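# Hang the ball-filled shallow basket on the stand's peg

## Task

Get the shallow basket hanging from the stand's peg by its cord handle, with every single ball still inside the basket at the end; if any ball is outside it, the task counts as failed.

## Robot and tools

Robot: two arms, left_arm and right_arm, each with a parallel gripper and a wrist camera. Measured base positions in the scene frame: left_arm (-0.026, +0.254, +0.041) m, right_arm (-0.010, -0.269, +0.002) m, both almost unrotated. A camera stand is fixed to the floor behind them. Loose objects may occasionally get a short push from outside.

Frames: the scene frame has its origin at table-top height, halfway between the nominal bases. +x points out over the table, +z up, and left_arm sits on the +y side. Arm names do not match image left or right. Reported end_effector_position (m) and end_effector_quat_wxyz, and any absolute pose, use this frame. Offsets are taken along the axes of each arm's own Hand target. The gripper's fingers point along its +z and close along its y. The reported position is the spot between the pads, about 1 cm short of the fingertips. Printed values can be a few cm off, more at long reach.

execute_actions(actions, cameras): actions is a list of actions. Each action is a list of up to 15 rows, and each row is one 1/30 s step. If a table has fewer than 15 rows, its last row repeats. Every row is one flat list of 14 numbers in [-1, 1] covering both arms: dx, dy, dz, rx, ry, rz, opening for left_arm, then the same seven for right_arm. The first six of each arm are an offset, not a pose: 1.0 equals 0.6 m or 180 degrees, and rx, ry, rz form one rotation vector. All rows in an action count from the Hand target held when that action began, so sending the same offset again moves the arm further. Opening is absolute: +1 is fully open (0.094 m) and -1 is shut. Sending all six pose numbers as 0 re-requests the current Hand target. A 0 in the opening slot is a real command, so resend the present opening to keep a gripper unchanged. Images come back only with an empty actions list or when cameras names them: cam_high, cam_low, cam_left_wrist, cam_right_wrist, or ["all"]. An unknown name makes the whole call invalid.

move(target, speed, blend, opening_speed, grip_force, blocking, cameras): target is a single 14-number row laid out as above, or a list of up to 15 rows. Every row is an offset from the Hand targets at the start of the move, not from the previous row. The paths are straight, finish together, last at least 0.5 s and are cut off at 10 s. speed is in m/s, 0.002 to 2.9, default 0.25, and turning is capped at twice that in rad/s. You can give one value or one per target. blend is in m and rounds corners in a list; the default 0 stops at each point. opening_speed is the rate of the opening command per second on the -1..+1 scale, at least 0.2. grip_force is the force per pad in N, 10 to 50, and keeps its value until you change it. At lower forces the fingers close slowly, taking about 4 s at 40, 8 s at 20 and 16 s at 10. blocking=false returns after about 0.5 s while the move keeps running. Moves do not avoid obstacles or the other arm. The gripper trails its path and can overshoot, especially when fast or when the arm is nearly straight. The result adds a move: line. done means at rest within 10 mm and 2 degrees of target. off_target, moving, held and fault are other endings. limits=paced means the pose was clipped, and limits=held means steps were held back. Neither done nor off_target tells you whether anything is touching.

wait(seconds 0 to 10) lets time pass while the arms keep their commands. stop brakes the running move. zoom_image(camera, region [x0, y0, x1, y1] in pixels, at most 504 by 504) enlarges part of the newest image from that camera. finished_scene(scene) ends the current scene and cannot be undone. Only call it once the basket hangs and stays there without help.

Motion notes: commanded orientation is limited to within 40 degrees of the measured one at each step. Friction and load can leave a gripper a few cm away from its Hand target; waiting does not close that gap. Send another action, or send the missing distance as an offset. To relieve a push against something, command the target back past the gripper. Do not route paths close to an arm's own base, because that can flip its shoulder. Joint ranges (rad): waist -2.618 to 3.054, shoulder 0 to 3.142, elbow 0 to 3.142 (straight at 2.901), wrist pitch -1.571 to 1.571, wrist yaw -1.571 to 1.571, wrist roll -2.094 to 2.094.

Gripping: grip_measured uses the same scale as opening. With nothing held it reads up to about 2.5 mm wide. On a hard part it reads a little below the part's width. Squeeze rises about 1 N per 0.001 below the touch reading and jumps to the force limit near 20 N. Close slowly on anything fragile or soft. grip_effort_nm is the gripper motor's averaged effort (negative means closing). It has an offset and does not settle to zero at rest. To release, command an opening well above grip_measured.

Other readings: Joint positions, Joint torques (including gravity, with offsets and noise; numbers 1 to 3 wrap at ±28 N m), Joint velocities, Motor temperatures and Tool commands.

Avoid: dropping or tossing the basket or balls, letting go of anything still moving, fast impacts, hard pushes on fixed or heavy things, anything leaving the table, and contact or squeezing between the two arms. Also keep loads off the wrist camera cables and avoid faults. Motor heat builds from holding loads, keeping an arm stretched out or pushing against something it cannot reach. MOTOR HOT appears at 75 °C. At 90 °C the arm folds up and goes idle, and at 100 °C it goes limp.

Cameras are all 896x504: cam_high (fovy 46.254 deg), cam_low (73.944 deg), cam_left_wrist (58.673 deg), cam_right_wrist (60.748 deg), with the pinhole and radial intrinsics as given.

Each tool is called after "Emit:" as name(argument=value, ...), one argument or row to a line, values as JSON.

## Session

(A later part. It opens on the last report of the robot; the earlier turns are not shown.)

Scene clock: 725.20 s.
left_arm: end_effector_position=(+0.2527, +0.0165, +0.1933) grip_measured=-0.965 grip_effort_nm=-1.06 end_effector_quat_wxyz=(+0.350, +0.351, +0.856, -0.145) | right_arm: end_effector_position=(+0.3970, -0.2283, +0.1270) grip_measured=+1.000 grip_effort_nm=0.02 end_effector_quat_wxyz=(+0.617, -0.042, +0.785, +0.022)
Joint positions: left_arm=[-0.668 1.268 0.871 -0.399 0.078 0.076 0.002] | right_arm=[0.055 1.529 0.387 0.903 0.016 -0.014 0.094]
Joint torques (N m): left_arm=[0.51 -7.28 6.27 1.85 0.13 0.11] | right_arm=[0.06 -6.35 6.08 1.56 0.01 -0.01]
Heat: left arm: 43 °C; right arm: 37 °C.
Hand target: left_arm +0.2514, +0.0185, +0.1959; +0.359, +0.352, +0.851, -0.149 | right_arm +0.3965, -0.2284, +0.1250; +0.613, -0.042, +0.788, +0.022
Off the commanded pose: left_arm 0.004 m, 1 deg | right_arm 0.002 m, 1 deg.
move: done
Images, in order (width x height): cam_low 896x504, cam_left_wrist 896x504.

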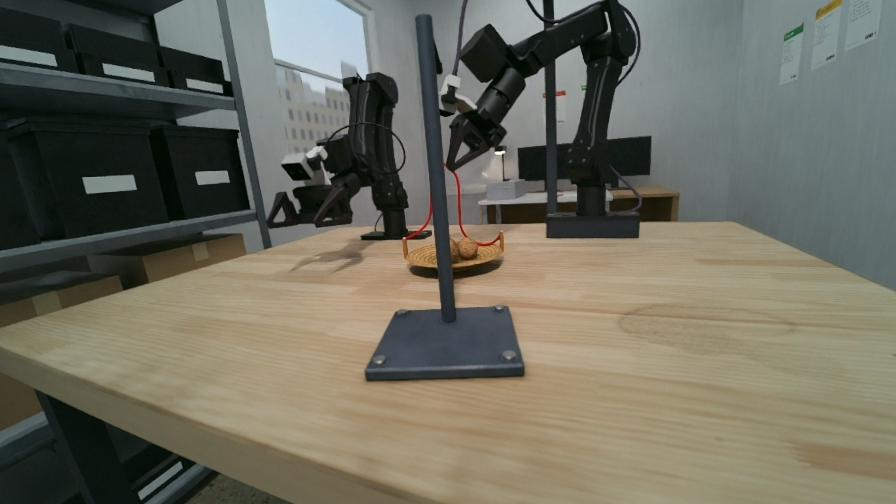

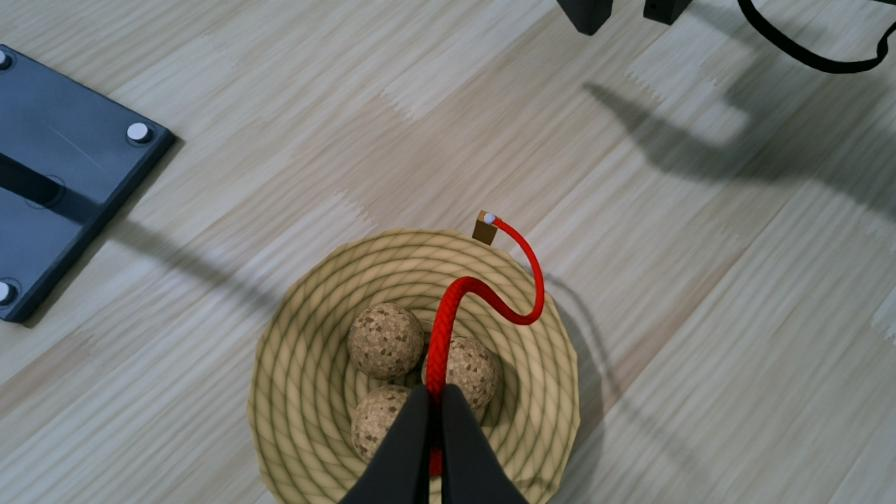

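Emit:
move(
  target=[-0.0412,0,-0.0412,0,0,0,-1,0,0,0,0,0,0,1],
  speed=0.06,
  cameras=["cam_high","cam_low","cam_left_wrist"],
)

Emit:
zoom_image(
  camera="cam_low",
  region=[370, 120, 550, 290],
)

Emit:
zoom_image(
  camera="cam_high",
  region=[440, 220, 620, 390],
)

Scene clock: 733.60 s.
left_arm: end_effector_position=(+0.2506, +0.0179, +0.2163) grip_measured=-0.965 grip_effort_nm=-1.05 end_effector_quat_wxyz=(+0.348, +0.351, +0.857, -0.145) | right_arm: end_effector_position=(+0.3970, -0.2283, +0.1270) grip_measured=+1.000 grip_effort_nm=0.02 end_effector_quat_wxyz=(+0.617, -0.042, +0.785, +0.022)
Joint positions: left_arm=[-0.668 1.251 0.954 -0.504 0.079 0.077 0.002] | right_arm=[0.055 1.529 0.387 0.903 0.016 -0.014 0.094]
Joint torques (N m): left_arm=[0.53 -6.87 10.11 1.42 0.14 0.09] | right_arm=[0.06 -6.34 6.08 1.56 0 -0.01]
Heat: left arm: 43 °C; right arm: 37 °C.
Hand target: left_arm +0.2510, +0.0189, +0.2308; +0.359, +0.353, +0.851, -0.149 | right_arm +0.3965, -0.2284, +0.1250; +0.613, -0.042, +0.788, +0.022
Off the commanded pose: left_arm 0.015 m, 2 deg | right_arm 0.002 m, 1 deg.
move: off_target (left_arm)
Images, in order (width x height): cam_high 896x504, cam_low 896x504, cam_left_wrist 896x504.

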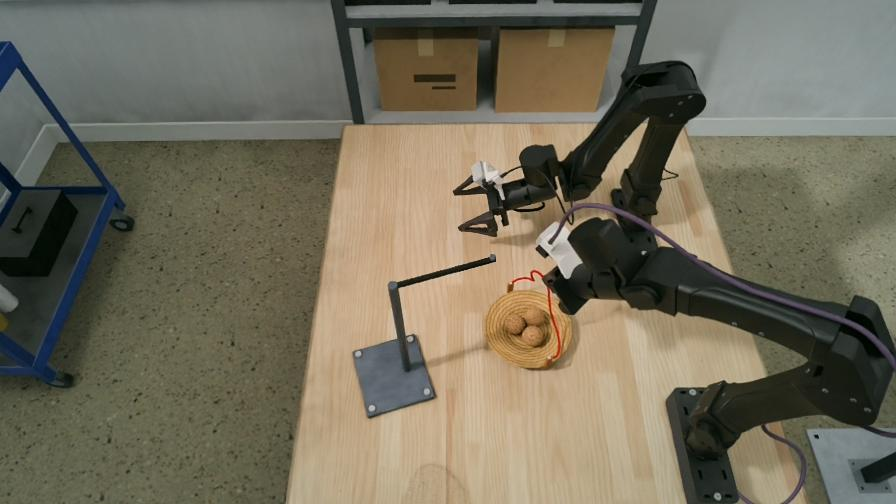

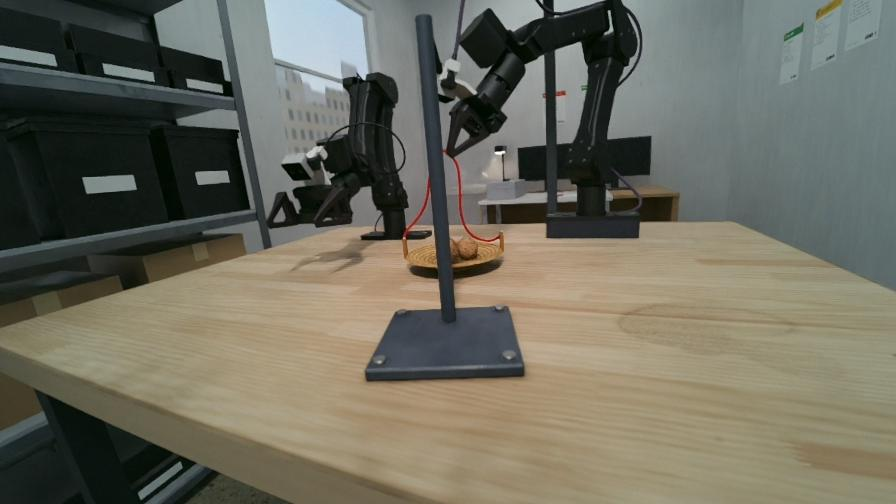

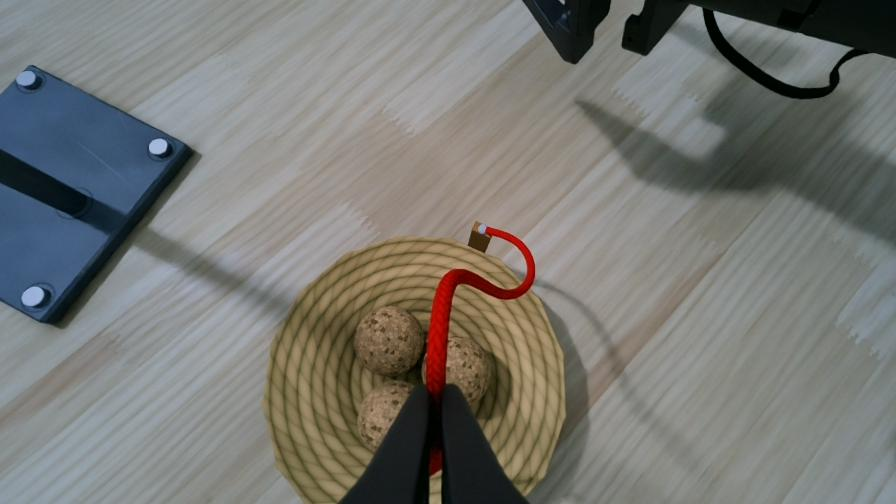

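Scaled by 2.800 from the camera's 896x504 image, which has a finer 1280x720 frame.

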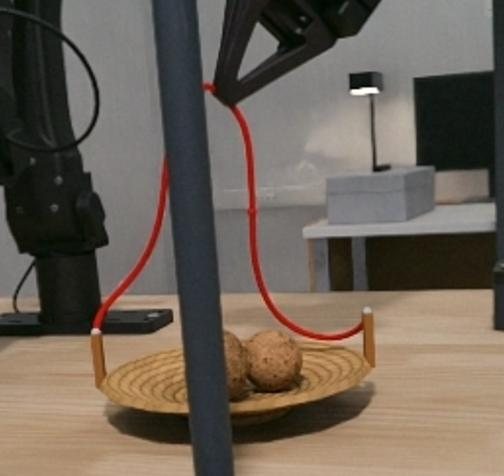

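Scaled by 2.800 from the camera's 896x504 image, which has a finer 1280x720 frame.

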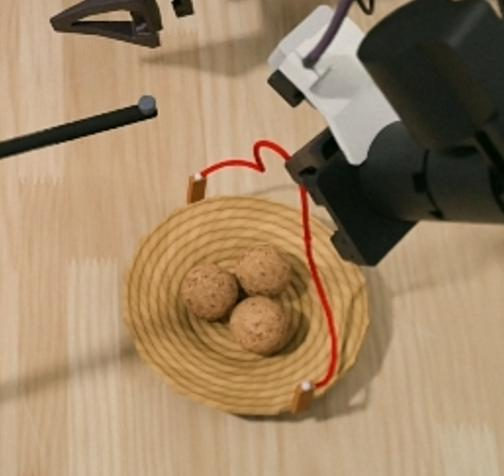

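Emit:
move(
  target=[-0.0302,0.0188,-0.0168,0,0,0,-1,0,0,0,0,0,0,1],
  speed=0.05,
  cameras=["cam_high","cam_low","cam_left_wrist"],
)

Emit:
zoom_image(
  camera="cam_low",
  region=[370, 120, 550, 290],
)

Emit:
zoom_image(
  camera="cam_high",
  region=[440, 220, 620, 390],
)

Scene clock: 744.93 s.
left_arm: end_effector_position=(+0.2608, +0.0231, +0.2459) grip_measured=-0.965 grip_effort_nm=-1.06 end_effector_quat_wxyz=(+0.361, +0.350, +0.852, -0.148) | right_arm: end_effector_position=(+0.3970, -0.2283, +0.1270) grip_measured=+1.000 grip_effort_nm=0.02 end_effector_quat_wxyz=(+0.617, -0.042, +0.785, +0.022)
Joint positions: left_arm=[-0.624 1.251 1.053 -0.578 0.11 0.107 0.002] | right_arm=[0.055 1.529 0.387 0.903 0.016 -0.014 0.094]
Joint torques (N m): left_arm=[0.58 -3.96 10.33 1.5 0.15 0.09] | right_arm=[0.02 -6.34 6.01 1.56 0 -0.01]
Motor temperatures (°C): left_arm=[24 32 46 34 26 26 30] | right_arm=[25 29 34 37 24 24 25]
Heat: left arm: 46 °C; right arm: 37 °C.
Hand target: left_arm +0.2628, +0.0230, +0.2508; +0.359, +0.353, +0.851, -0.149 | right_arm +0.3965, -0.2284, +0.1250; +0.613, -0.042, +0.788, +0.022
Off the commanded pose: left_arm 0.005 m, 0 deg | right_arm 0.002 m, 1 deg.
move: done
Images, in order (width x height): cam_high 896x504, cam_low 896x504, cam_left_wrist 896x504.

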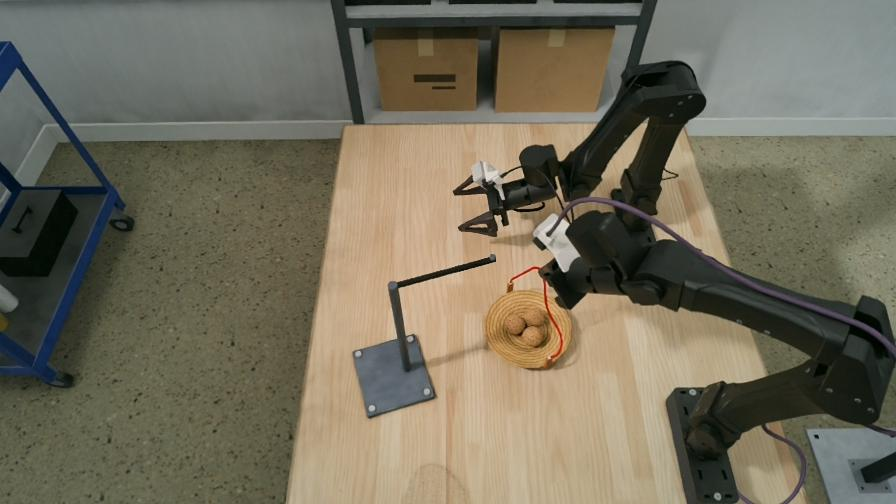

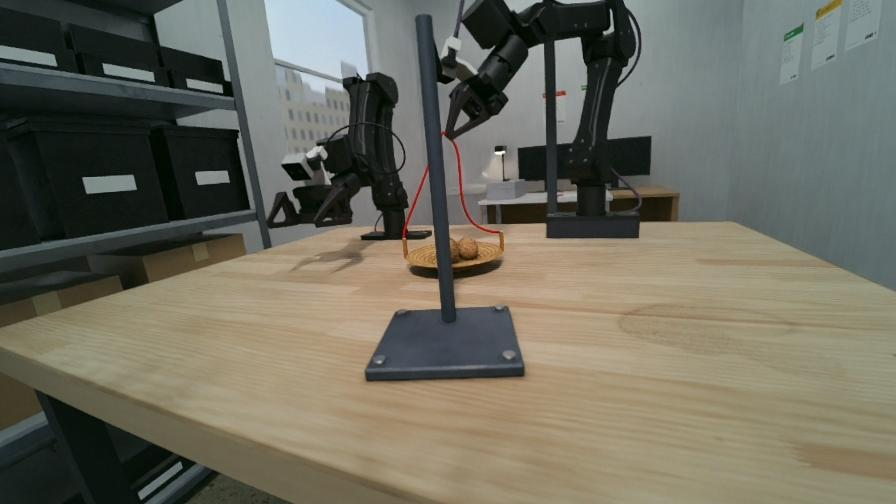

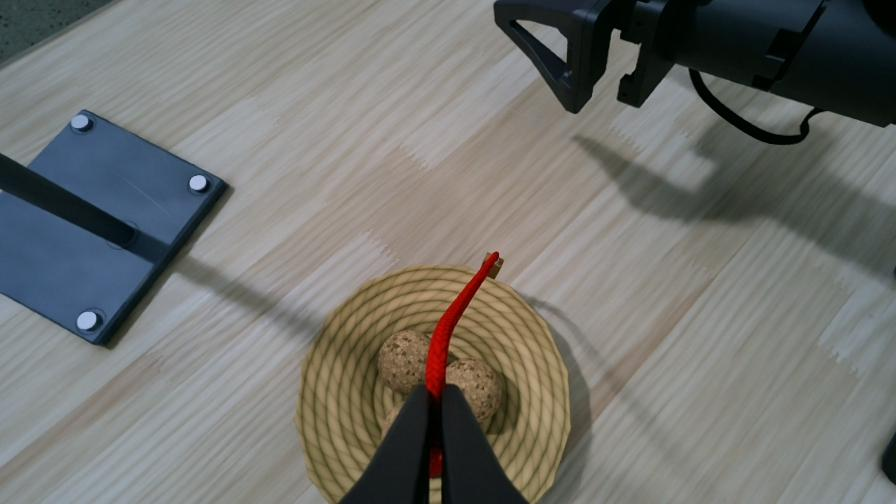

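Scaled by 2.800 from the camera's 896x504 image, which has a finer 1280x720 frame.

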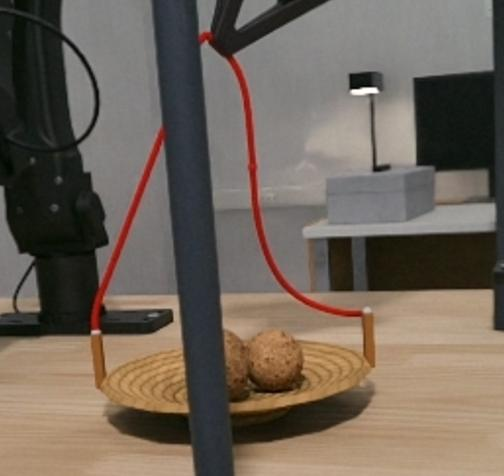

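Scaled by 2.800 from the camera's 896x504 image, which has a finer 1280x720 frame.

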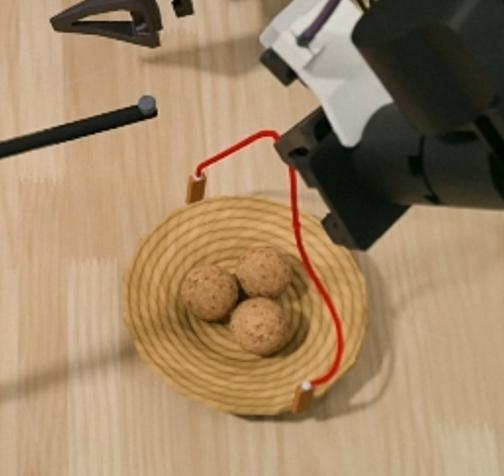

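Emit:
move(
  target=[-0.0354,0,-0.0354,0,0,0,-1,0,0,0,0,0,0,1],
  speed=0.04,
  cameras=["cam_high","cam_low","cam_left_wrist"],
)

Emit:
zoom_image(
  camera="cam_low",
  region=[370, 90, 550, 290],
)

Emit:
zoom_image(
  camera="cam_high",
  region=[440, 220, 620, 390],
)

Scene clock: 767.07 s.
left_arm: end_effector_position=(+0.2601, +0.0235, +0.2761) grip_measured=-0.965 grip_effort_nm=-1.06 end_effector_quat_wxyz=(+0.361, +0.350, +0.852, -0.148) | right_arm: end_effector_position=(+0.3970, -0.2283, +0.1270) grip_measured=+1.000 grip_effort_nm=0.02 end_effector_quat_wxyz=(+0.617, -0.042, +0.785, +0.022)
Joint positions: left_arm=[-0.624 1.259 1.179 -0.695 0.11 0.107 0.002] | right_arm=[0.055 1.529 0.387 0.903 0.016 -0.014 0.094]
Joint torques (N m): left_arm=[0.59 -3.63 10.39 1.48 0.15 0.09] | right_arm=[0.05 -6.32 6.08 1.57 0.01 -0.01]
Heat: left arm: 45 °C; right arm: 37 °C.
Hand target: left_arm +0.2626, +0.0232, +0.2808; +0.359, +0.353, +0.851, -0.148 | right_arm +0.3965, -0.2284, +0.1250; +0.613, -0.042, +0.788, +0.022
Off the commanded pose: left_arm 0.005 m, 0 deg | right_arm 0.002 m, 1 deg.
move: done
Images, in order (width x height): cam_high 896x504, cam_low 896x504, cam_left_wrist 896x504.

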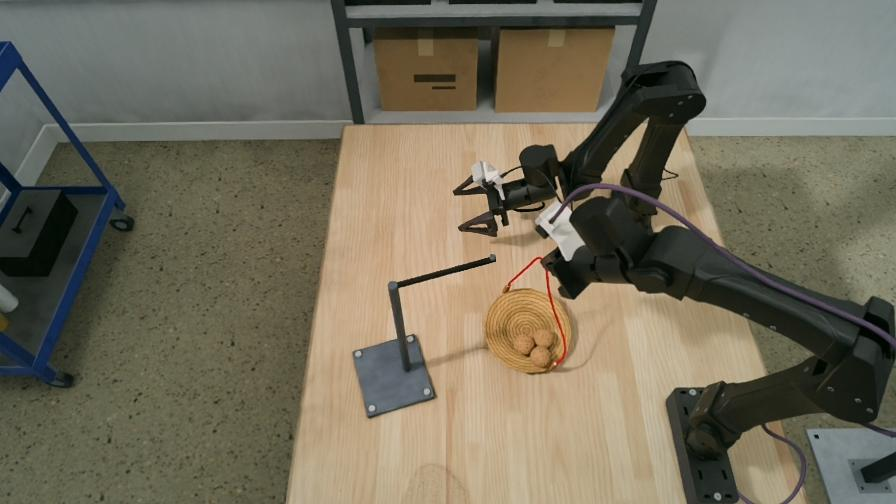

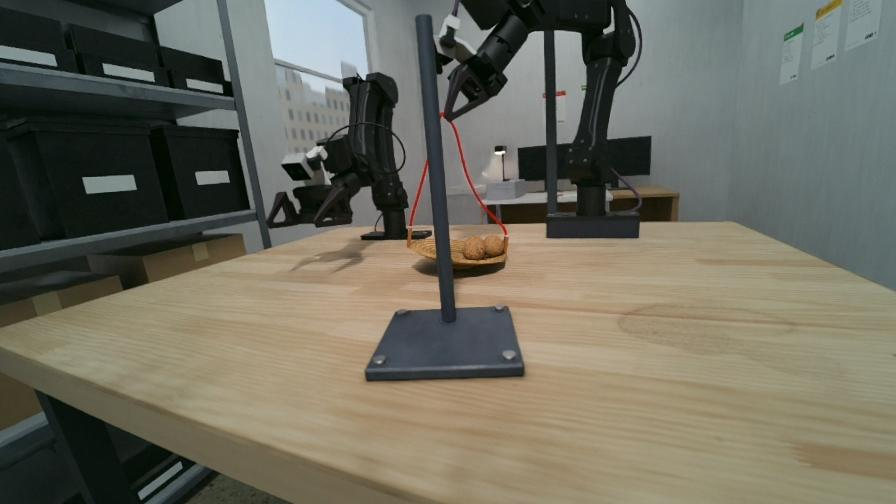

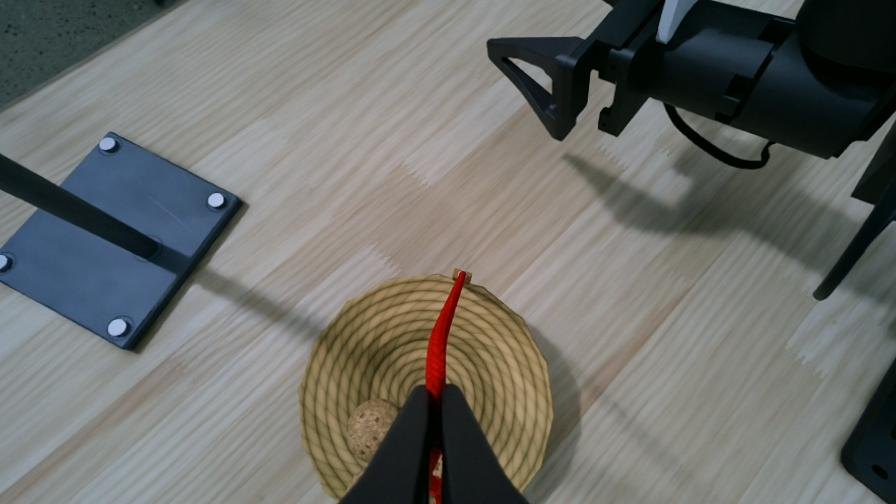

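Scaled by 2.520 from the camera's 896x504 image, which has a finer 1280x720 frame.

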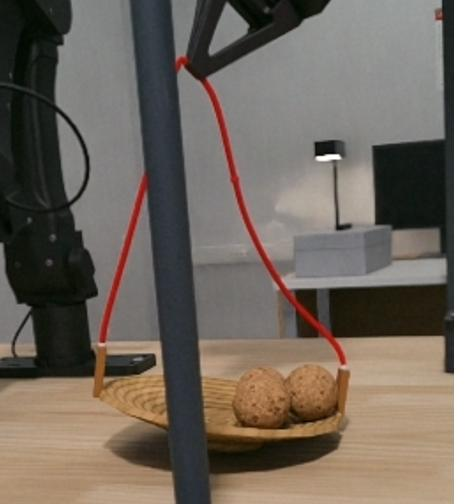

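Scaled by 2.800 from the camera's 896x504 image, which has a finer 1280x720 frame.

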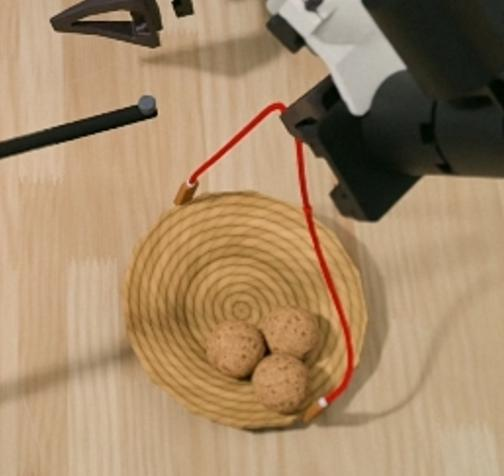

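Emit:
move(
  target=[0.022,-0.0095,0.0487,0,0,0,-1,0,0,0,0,0,0,1],
  speed=0.04,
  cameras=["cam_high","cam_low"],
)

Emit:
zoom_image(
  camera="cam_low",
  region=[370, 90, 550, 290],
)

Emit:
zoom_image(
  camera="cam_high",
  region=[440, 220, 620, 390],
)

Scene clock: 784.27 s.
left_arm: end_effector_position=(+0.2661, +0.0131, +0.2594) grip_measured=-0.965 grip_effort_nm=-1.05 end_effector_quat_wxyz=(+0.364, +0.354, +0.848, -0.150) | right_arm: end_effector_position=(+0.3970, -0.2283, +0.1270) grip_measured=+1.000 grip_effort_nm=0.02 end_effector_quat_wxyz=(+0.617, -0.042, +0.785, +0.022)
Joint positions: left_arm=[-0.64 1.288 1.125 -0.604 0.104 0.103 0.002] | right_arm=[0.055 1.529 0.387 0.903 0.016 -0.014 0.094]
Joint torques (N m): left_arm=[-0.5 -4.1 6.6 1.93 0.01 -0.07] | right_arm=[0.08 -6.37 6.04 1.56 0 -0.01]
Heat: left arm: 47 °C; right arm: 37 °C.
Hand target: left_arm +0.2667, +0.0109, +0.2510; +0.359, +0.353, +0.851, -0.149 | right_arm +0.3965, -0.2284, +0.1250; +0.613, -0.042, +0.788, +0.022
Off the commanded pose: left_arm 0.009 m, 1 deg | right_arm 0.002 m, 1 deg.
move: done
Images, in order (width x height): cam_high 896x504, cam_low 896x504.

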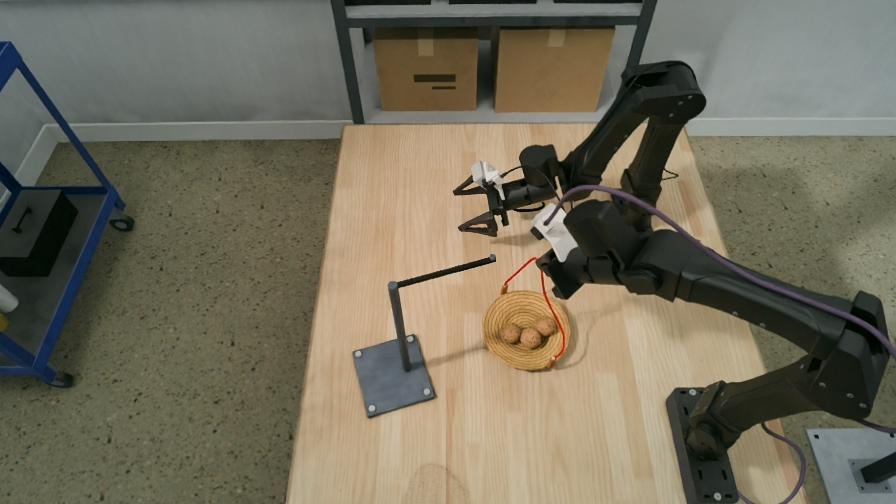

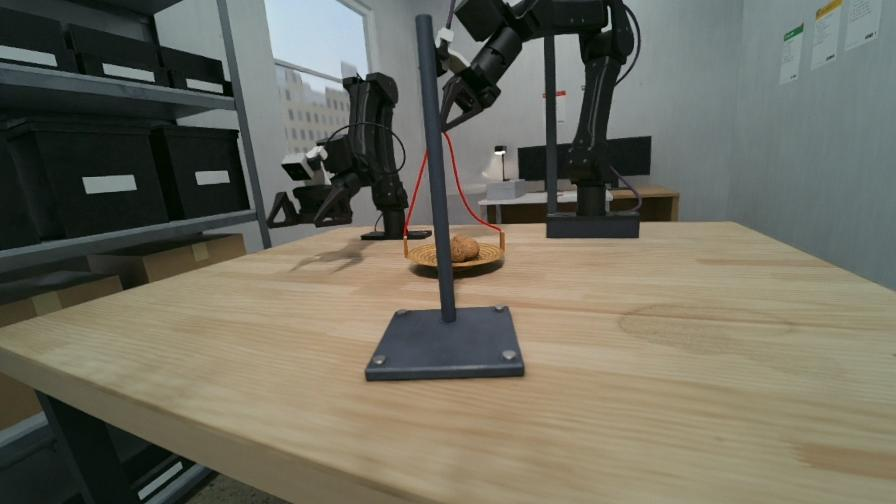

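Scaled by 2.520 from the camera's 896x504 image, which has a finer 1280x720 frame.

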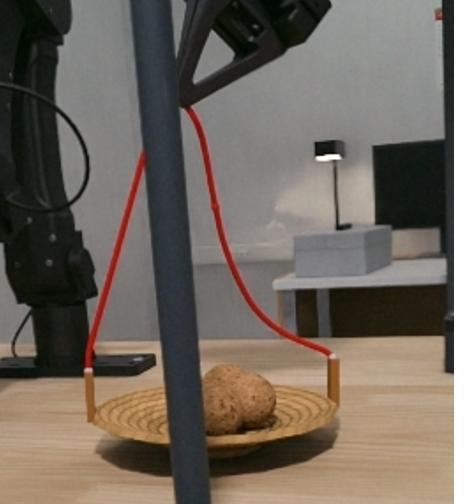

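Scaled by 2.800 from the camera's 896x504 image, which has a finer 1280x720 frame.

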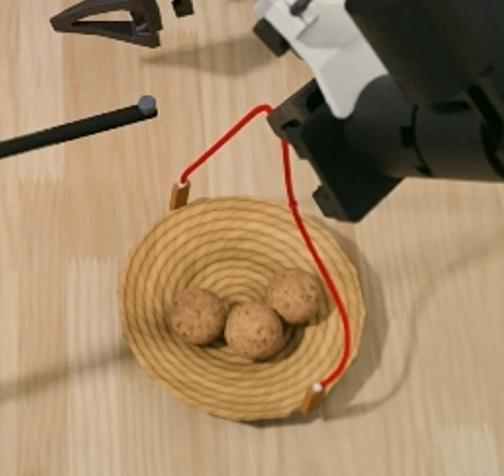

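Emit:
move(
  target=[
    [0.184,-0.139,0.124,0.016,0.12,0.04,-1,0,0,0,0,0,0,1],
    [0.339,-0.253,0.224,0.0327,0.2485,0.079,-1,0,0,0,0,0,0,1],
  ],
  speed=[0.12,0.1],
  blend=[0.03,0],
  cameras=["cam_high","cam_left_wrist"],
)

Emit:
zoom_image(
  camera="cam_high",
  region=[480, 250, 660, 390],
)

Scene clock: 822.10 s.
left_arm: end_effector_position=(+0.1304, -0.0626, +0.0163) grip_measured=-0.965 grip_effort_nm=-1.06 end_effector_quat_wxyz=(+0.018, +0.500, +0.866, -0.006) | right_arm: end_effector_position=(+0.3970, -0.2283, +0.1270) grip_measured=+1.000 grip_effort_nm=0.02 end_effector_quat_wxyz=(+0.617, -0.042, +0.785, +0.022)
Joint positions: left_arm=[-1.118 1.997 1.201 -0.737 -0.01 -0.074 0.002] | right_arm=[0.055 1.529 0.387 0.903 0.016 -0.014 0.094]
Joint torques (N m): left_arm=[-0.5 -8.14 7.64 0.11 0.08 -0.07] | right_arm=[0.08 -6.35 6.06 1.55 0 -0.02]
Heat: left arm: 43 °C; right arm: 37 °C.
Hand target: left_arm +0.1274, -0.0641, +0.0115; +0.007, +0.500, +0.866, -0.002 | right_arm +0.3965, -0.2284, +0.1250; +0.613, -0.042, +0.788, +0.022
Off the commanded pose: left_arm 0.006 m, 1 deg | right_arm 0.002 m, 1 deg.
move: done
Images, in order (width x height): cam_high 896x504, cam_left_wrist 896x504.

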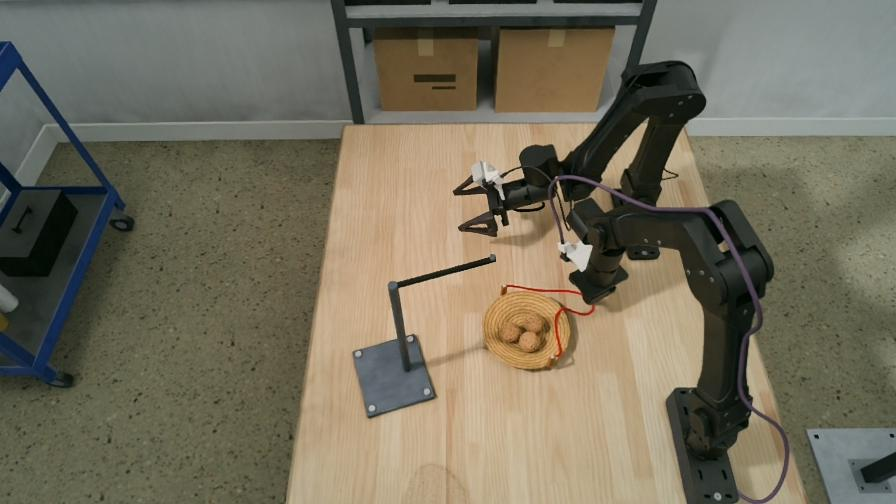

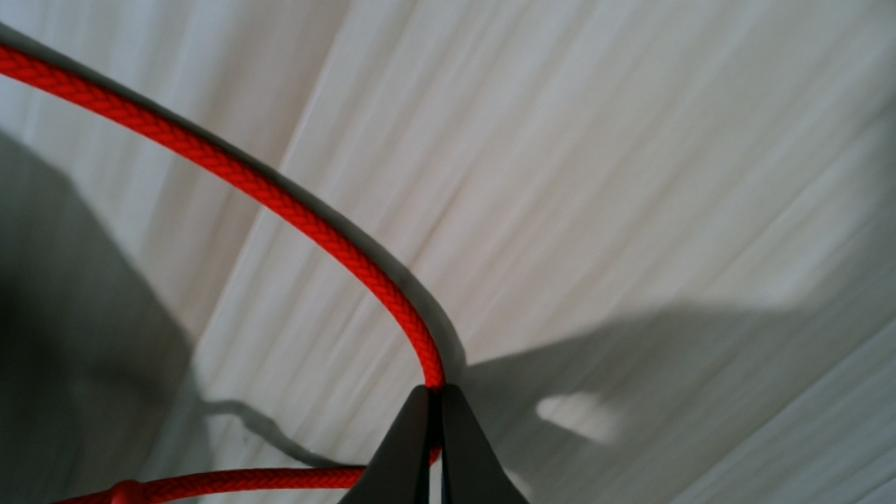

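Scaled by 2.800 from the camera's 896x504 image, which has a finer 1280x720 frame.

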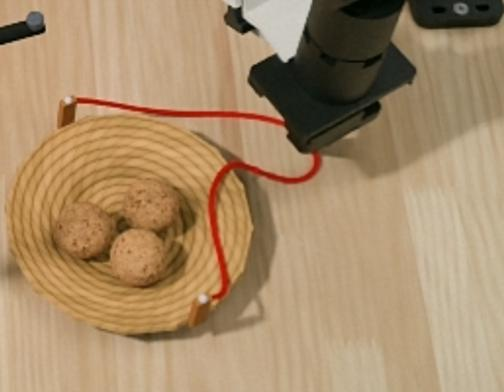

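Emit:
move(
  target=[
    [0.0035,-0.0327,0,0,0,0,-1,0,0,0,0,0,0,1],
    [0.0035,-0.0327,0,0,0,0,-0.3,0,0,0,0,0,0,1],
  ],
  speed=0.06,
  opening_speed=0.6,
  cameras=["cam_high","cam_left_wrist"],
)

Emit:
zoom_image(
  camera="cam_high",
  region=[480, 250, 660, 390],
)

Scene clock: 837.83 s.
left_arm: end_effector_position=(+0.1116, -0.0707, +0.0163) grip_measured=-0.302 grip_effort_nm=0.10 end_effector_quat_wxyz=(+0.017, +0.500, +0.866, -0.007) | right_arm: end_effector_position=(+0.3970, -0.2283, +0.1270) grip_measured=+1.000 grip_effort_nm=0.02 end_effector_quat_wxyz=(+0.617, -0.042, +0.785, +0.022)
Joint positions: left_arm=[-1.176 1.997 1.201 -0.739 -0.009 -0.13 0.033] | right_arm=[0.055 1.529 0.387 0.903 0.016 -0.014 0.094]
Joint torques (N m): left_arm=[-0.4 -8.1 7.65 0.09 0.07 -0.06] | right_arm=[0.05 -6.37 6.04 1.54 0 -0.01]
Heat: left arm: 45 °C; right arm: 37 °C.
Hand target: left_arm +0.1093, -0.0721, +0.0114; +0.006, +0.500, +0.866, -0.002 | right_arm +0.3965, -0.2284, +0.1250; +0.613, -0.042, +0.788, +0.022
Off the commanded pose: left_arm 0.006 m, 1 deg | right_arm 0.002 m, 1 deg.
move: done
Images, in order (width x height): cam_high 896x504, cam_left_wrist 896x504.

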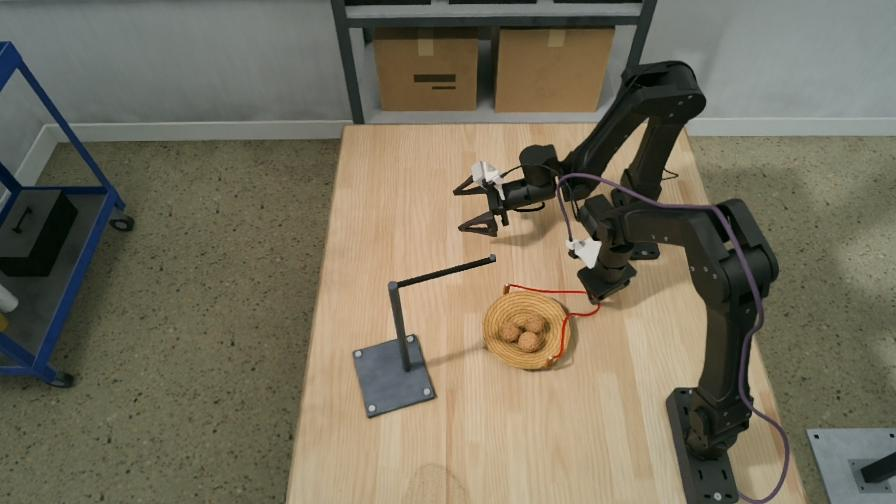

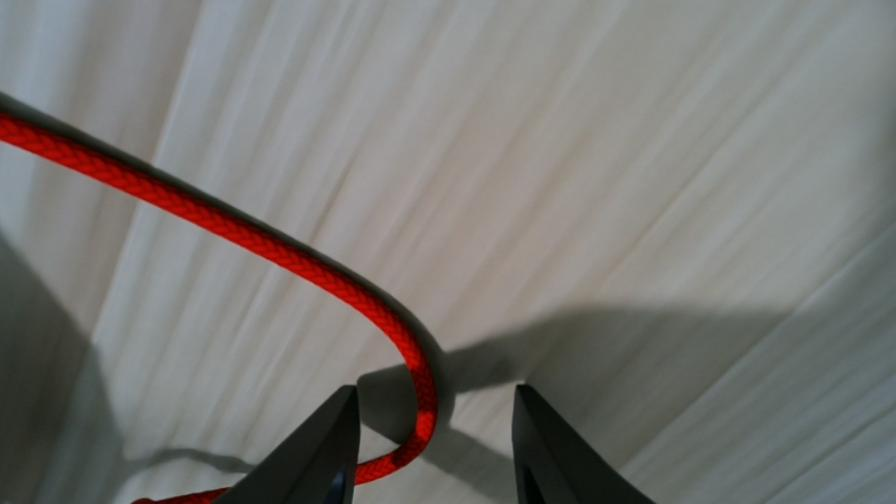

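Scaled by 2.800 from the camera's 896x504 image, which has a finer 1280x720 frame.

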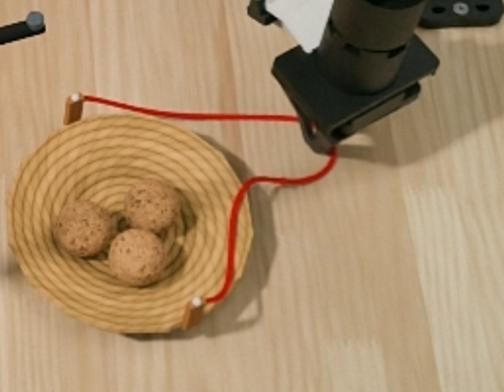

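Emit:
move(
  target=[
    [0.0167,0.0033,-0.02,0,0,0.067,-0.3,0,0,0,0,0,0,1],
    [0.0167,0.0033,0.0233,0,0,0.067,-0.3,0,0,0,0,0,0,1],
  ],
  speed=0.05,
  cameras=["cam_left_wrist"],
)

Scene clock: 848.77 s.
left_arm: end_effector_position=(+0.1085, -0.0632, +0.0127) grip_measured=-0.302 grip_effort_nm=0.10 end_effector_quat_wxyz=(+0.008, +0.581, +0.814, +0.001) | right_arm: end_effector_position=(+0.3970, -0.2283, +0.1270) grip_measured=+1.000 grip_effort_nm=0.02 end_effector_quat_wxyz=(+0.617, -0.042, +0.785, +0.022)
Joint positions: left_arm=[-1.176 1.997 1.184 -0.746 -0.009 0.061 0.033] | right_arm=[0.055 1.529 0.387 0.903 0.016 -0.014 0.094]
Joint torques (N m): left_arm=[-0.27 -8.27 3.14 0.89 0.1 0.14] | right_arm=[0.08 -6.35 6.05 1.56 0.01 -0.01]
Heat: left arm: 45 °C; right arm: 37 °C.
Hand target: left_arm +0.1061, -0.0625, -0.0028; +0.007, +0.588, +0.809, -0.001 | right_arm +0.3965, -0.2284, +0.1250; +0.613, -0.042, +0.788, +0.022
Off the commanded pose: left_arm 0.016 m, 1 deg | right_arm 0.002 m, 1 deg.
move: off_target (left_arm)
Images, in order (width x height): cam_left_wrist 896x504.

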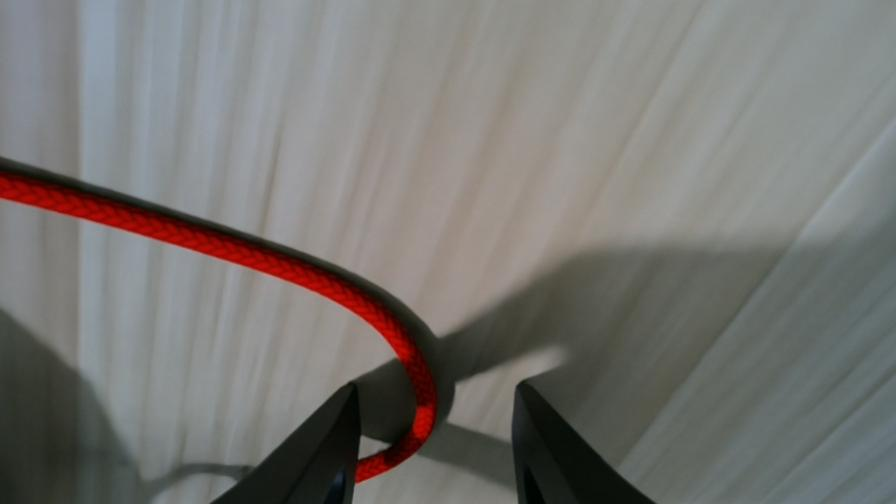

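Emit:
move(
  target=[0,0,0,0,0,0,-1,0,0,0,0,0,0,1],
  speed=0.05,
  opening_speed=0.5,
  cameras=["cam_left_wrist"],
)

Scene clock: 858.73 s.
left_arm: end_effector_position=(+0.1108, -0.0673, +0.0128) grip_measured=-0.959 grip_effort_nm=-0.98 end_effector_quat_wxyz=(+0.016, +0.581, +0.814, -0.003) | right_arm: end_effector_position=(+0.3970, -0.2283, +0.1270) grip_measured=+1.000 grip_effort_nm=0.02 end_effector_quat_wxyz=(+0.617, -0.042, +0.785, +0.022)
Joint positions: left_arm=[-1.176 1.997 1.184 -0.727 -0.012 0.062 0.002] | right_arm=[0.055 1.529 0.387 0.903 0.016 -0.014 0.094]
Joint torques (N m): left_arm=[-0.24 -8.32 3.17 0.72 0.09 0.13] | right_arm=[0.05 -6.37 6.02 1.55 0 -0.01]
Heat: left arm: 43 °C; right arm: 37 °C.
Hand target: left_arm +0.1061, -0.0625, -0.0028; +0.007, +0.588, +0.809, -0.001 | right_arm +0.3965, -0.2284, +0.1250; +0.613, -0.042, +0.788, +0.022
Off the commanded pose: left_arm 0.017 m, 2 deg | right_arm 0.002 m, 1 deg.
move: off_target (left_arm)
Images, in order (width x height): cam_left_wrist 896x504.

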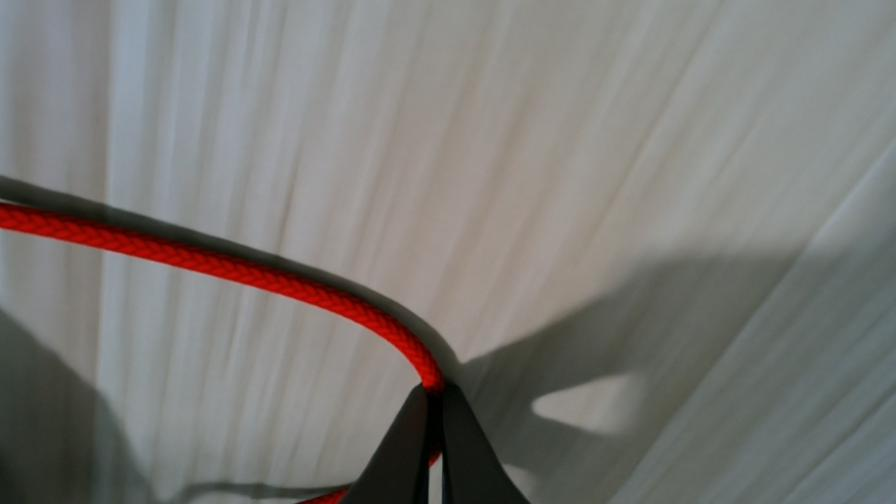

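Emit:
move(
  target=[
    [0.0134,0.134,-0.205,-0.02,-0.1,-0.05,-1,0,0,0,0,0,0,1],
    [0.0388,0.2825,-0.3967,-0.0524,-0.246,-0.126,-1,0,0,0,0,0,0,1],
  ],
  speed=[0.12,0.08],
  blend=[0.03,0],
  cameras=["cam_high","cam_low","cam_left_wrist"],
)

Emit:
zoom_image(
  camera="cam_low",
  region=[370, 90, 550, 290],
)

Emit:
zoom_image(
  camera="cam_high",
  region=[440, 220, 620, 390],
)

Scene clock: 878.87 s.
left_arm: end_effector_position=(+0.2595, +0.0120, +0.2328) grip_measured=-0.963 grip_effort_nm=-1.06 end_effector_quat_wxyz=(+0.347, +0.381, +0.843, -0.151) | right_arm: end_effector_position=(+0.3970, -0.2283, +0.1270) grip_measured=+1.000 grip_effort_nm=0.02 end_effector_quat_wxyz=(+0.617, -0.042, +0.785, +0.022)
Joint positions: left_arm=[-0.638 1.295 1.049 -0.558 0.136 0.154 0.002] | right_arm=[0.055 1.529 0.387 0.903 0.016 -0.014 0.094]
Joint torques (N m): left_arm=[0.53 -7.68 6.41 1.83 0.15 -0.09] | right_arm=[0.08 -6.35 6.06 1.56 0 -0.01]
Heat: left arm: 43 °C; right arm: 37 °C.
Hand target: left_arm +0.2578, +0.0140, +0.2361; +0.355, +0.376, +0.841, -0.158 | right_arm +0.3965, -0.2284, +0.1250; +0.613, -0.042, +0.788, +0.022
Off the commanded pose: left_arm 0.004 m, 1 deg | right_arm 0.002 m, 1 deg.
move: done
Images, in order (width x height): cam_high 896x504, cam_low 896x504, cam_left_wrist 896x504.

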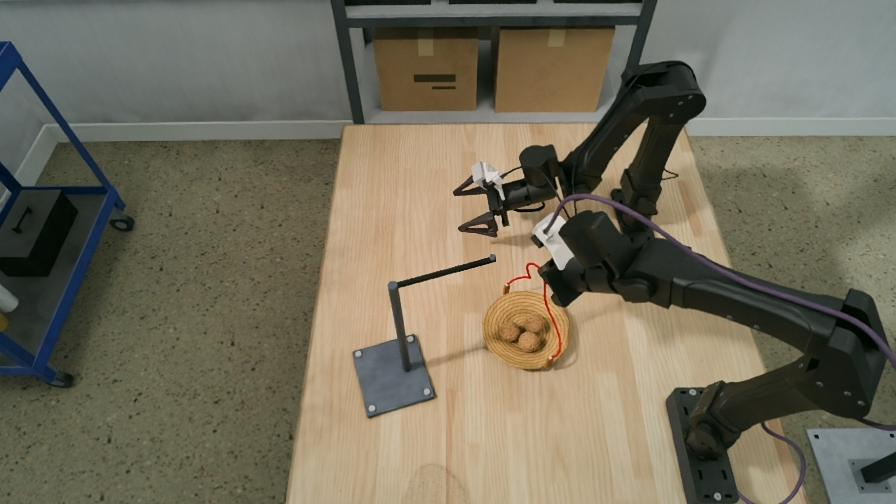

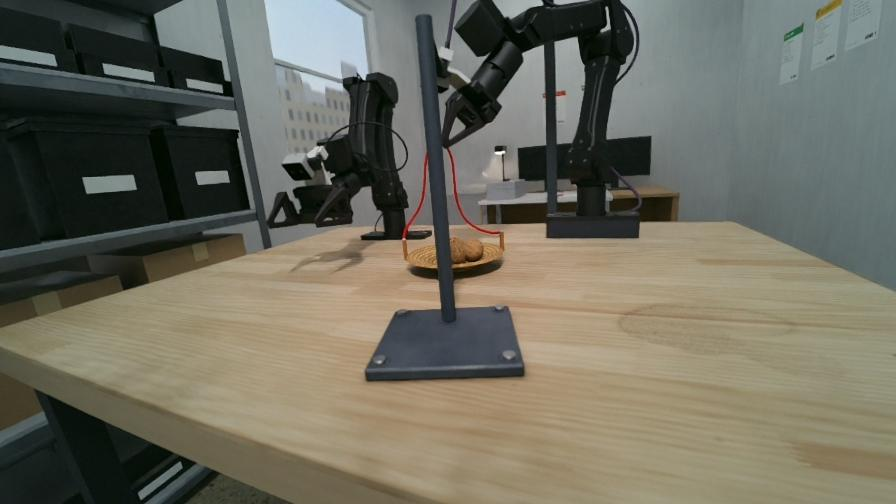

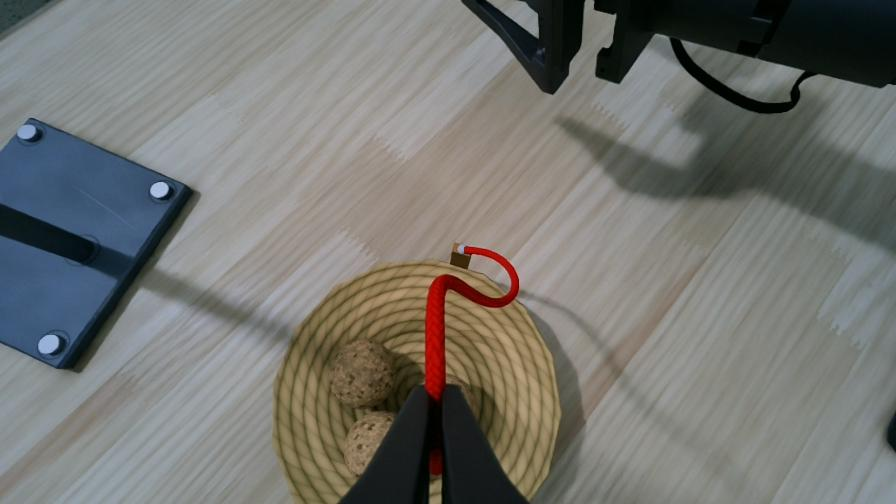

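Scaled by 2.520 from the camera's 896x504 image, which has a finer 1280x720 frame.

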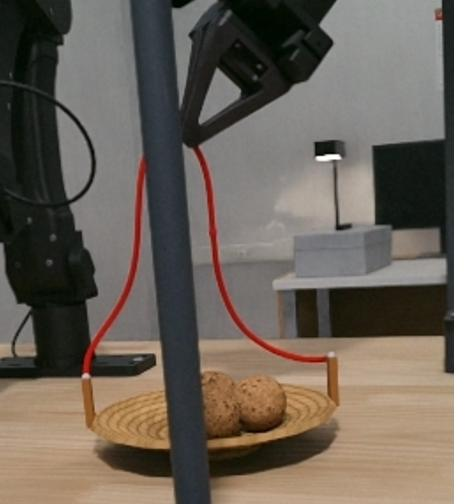

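Scaled by 2.800 from the camera's 896x504 image, which has a finer 1280x720 frame.

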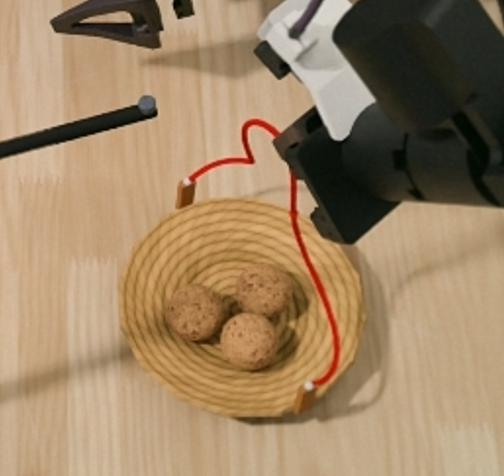

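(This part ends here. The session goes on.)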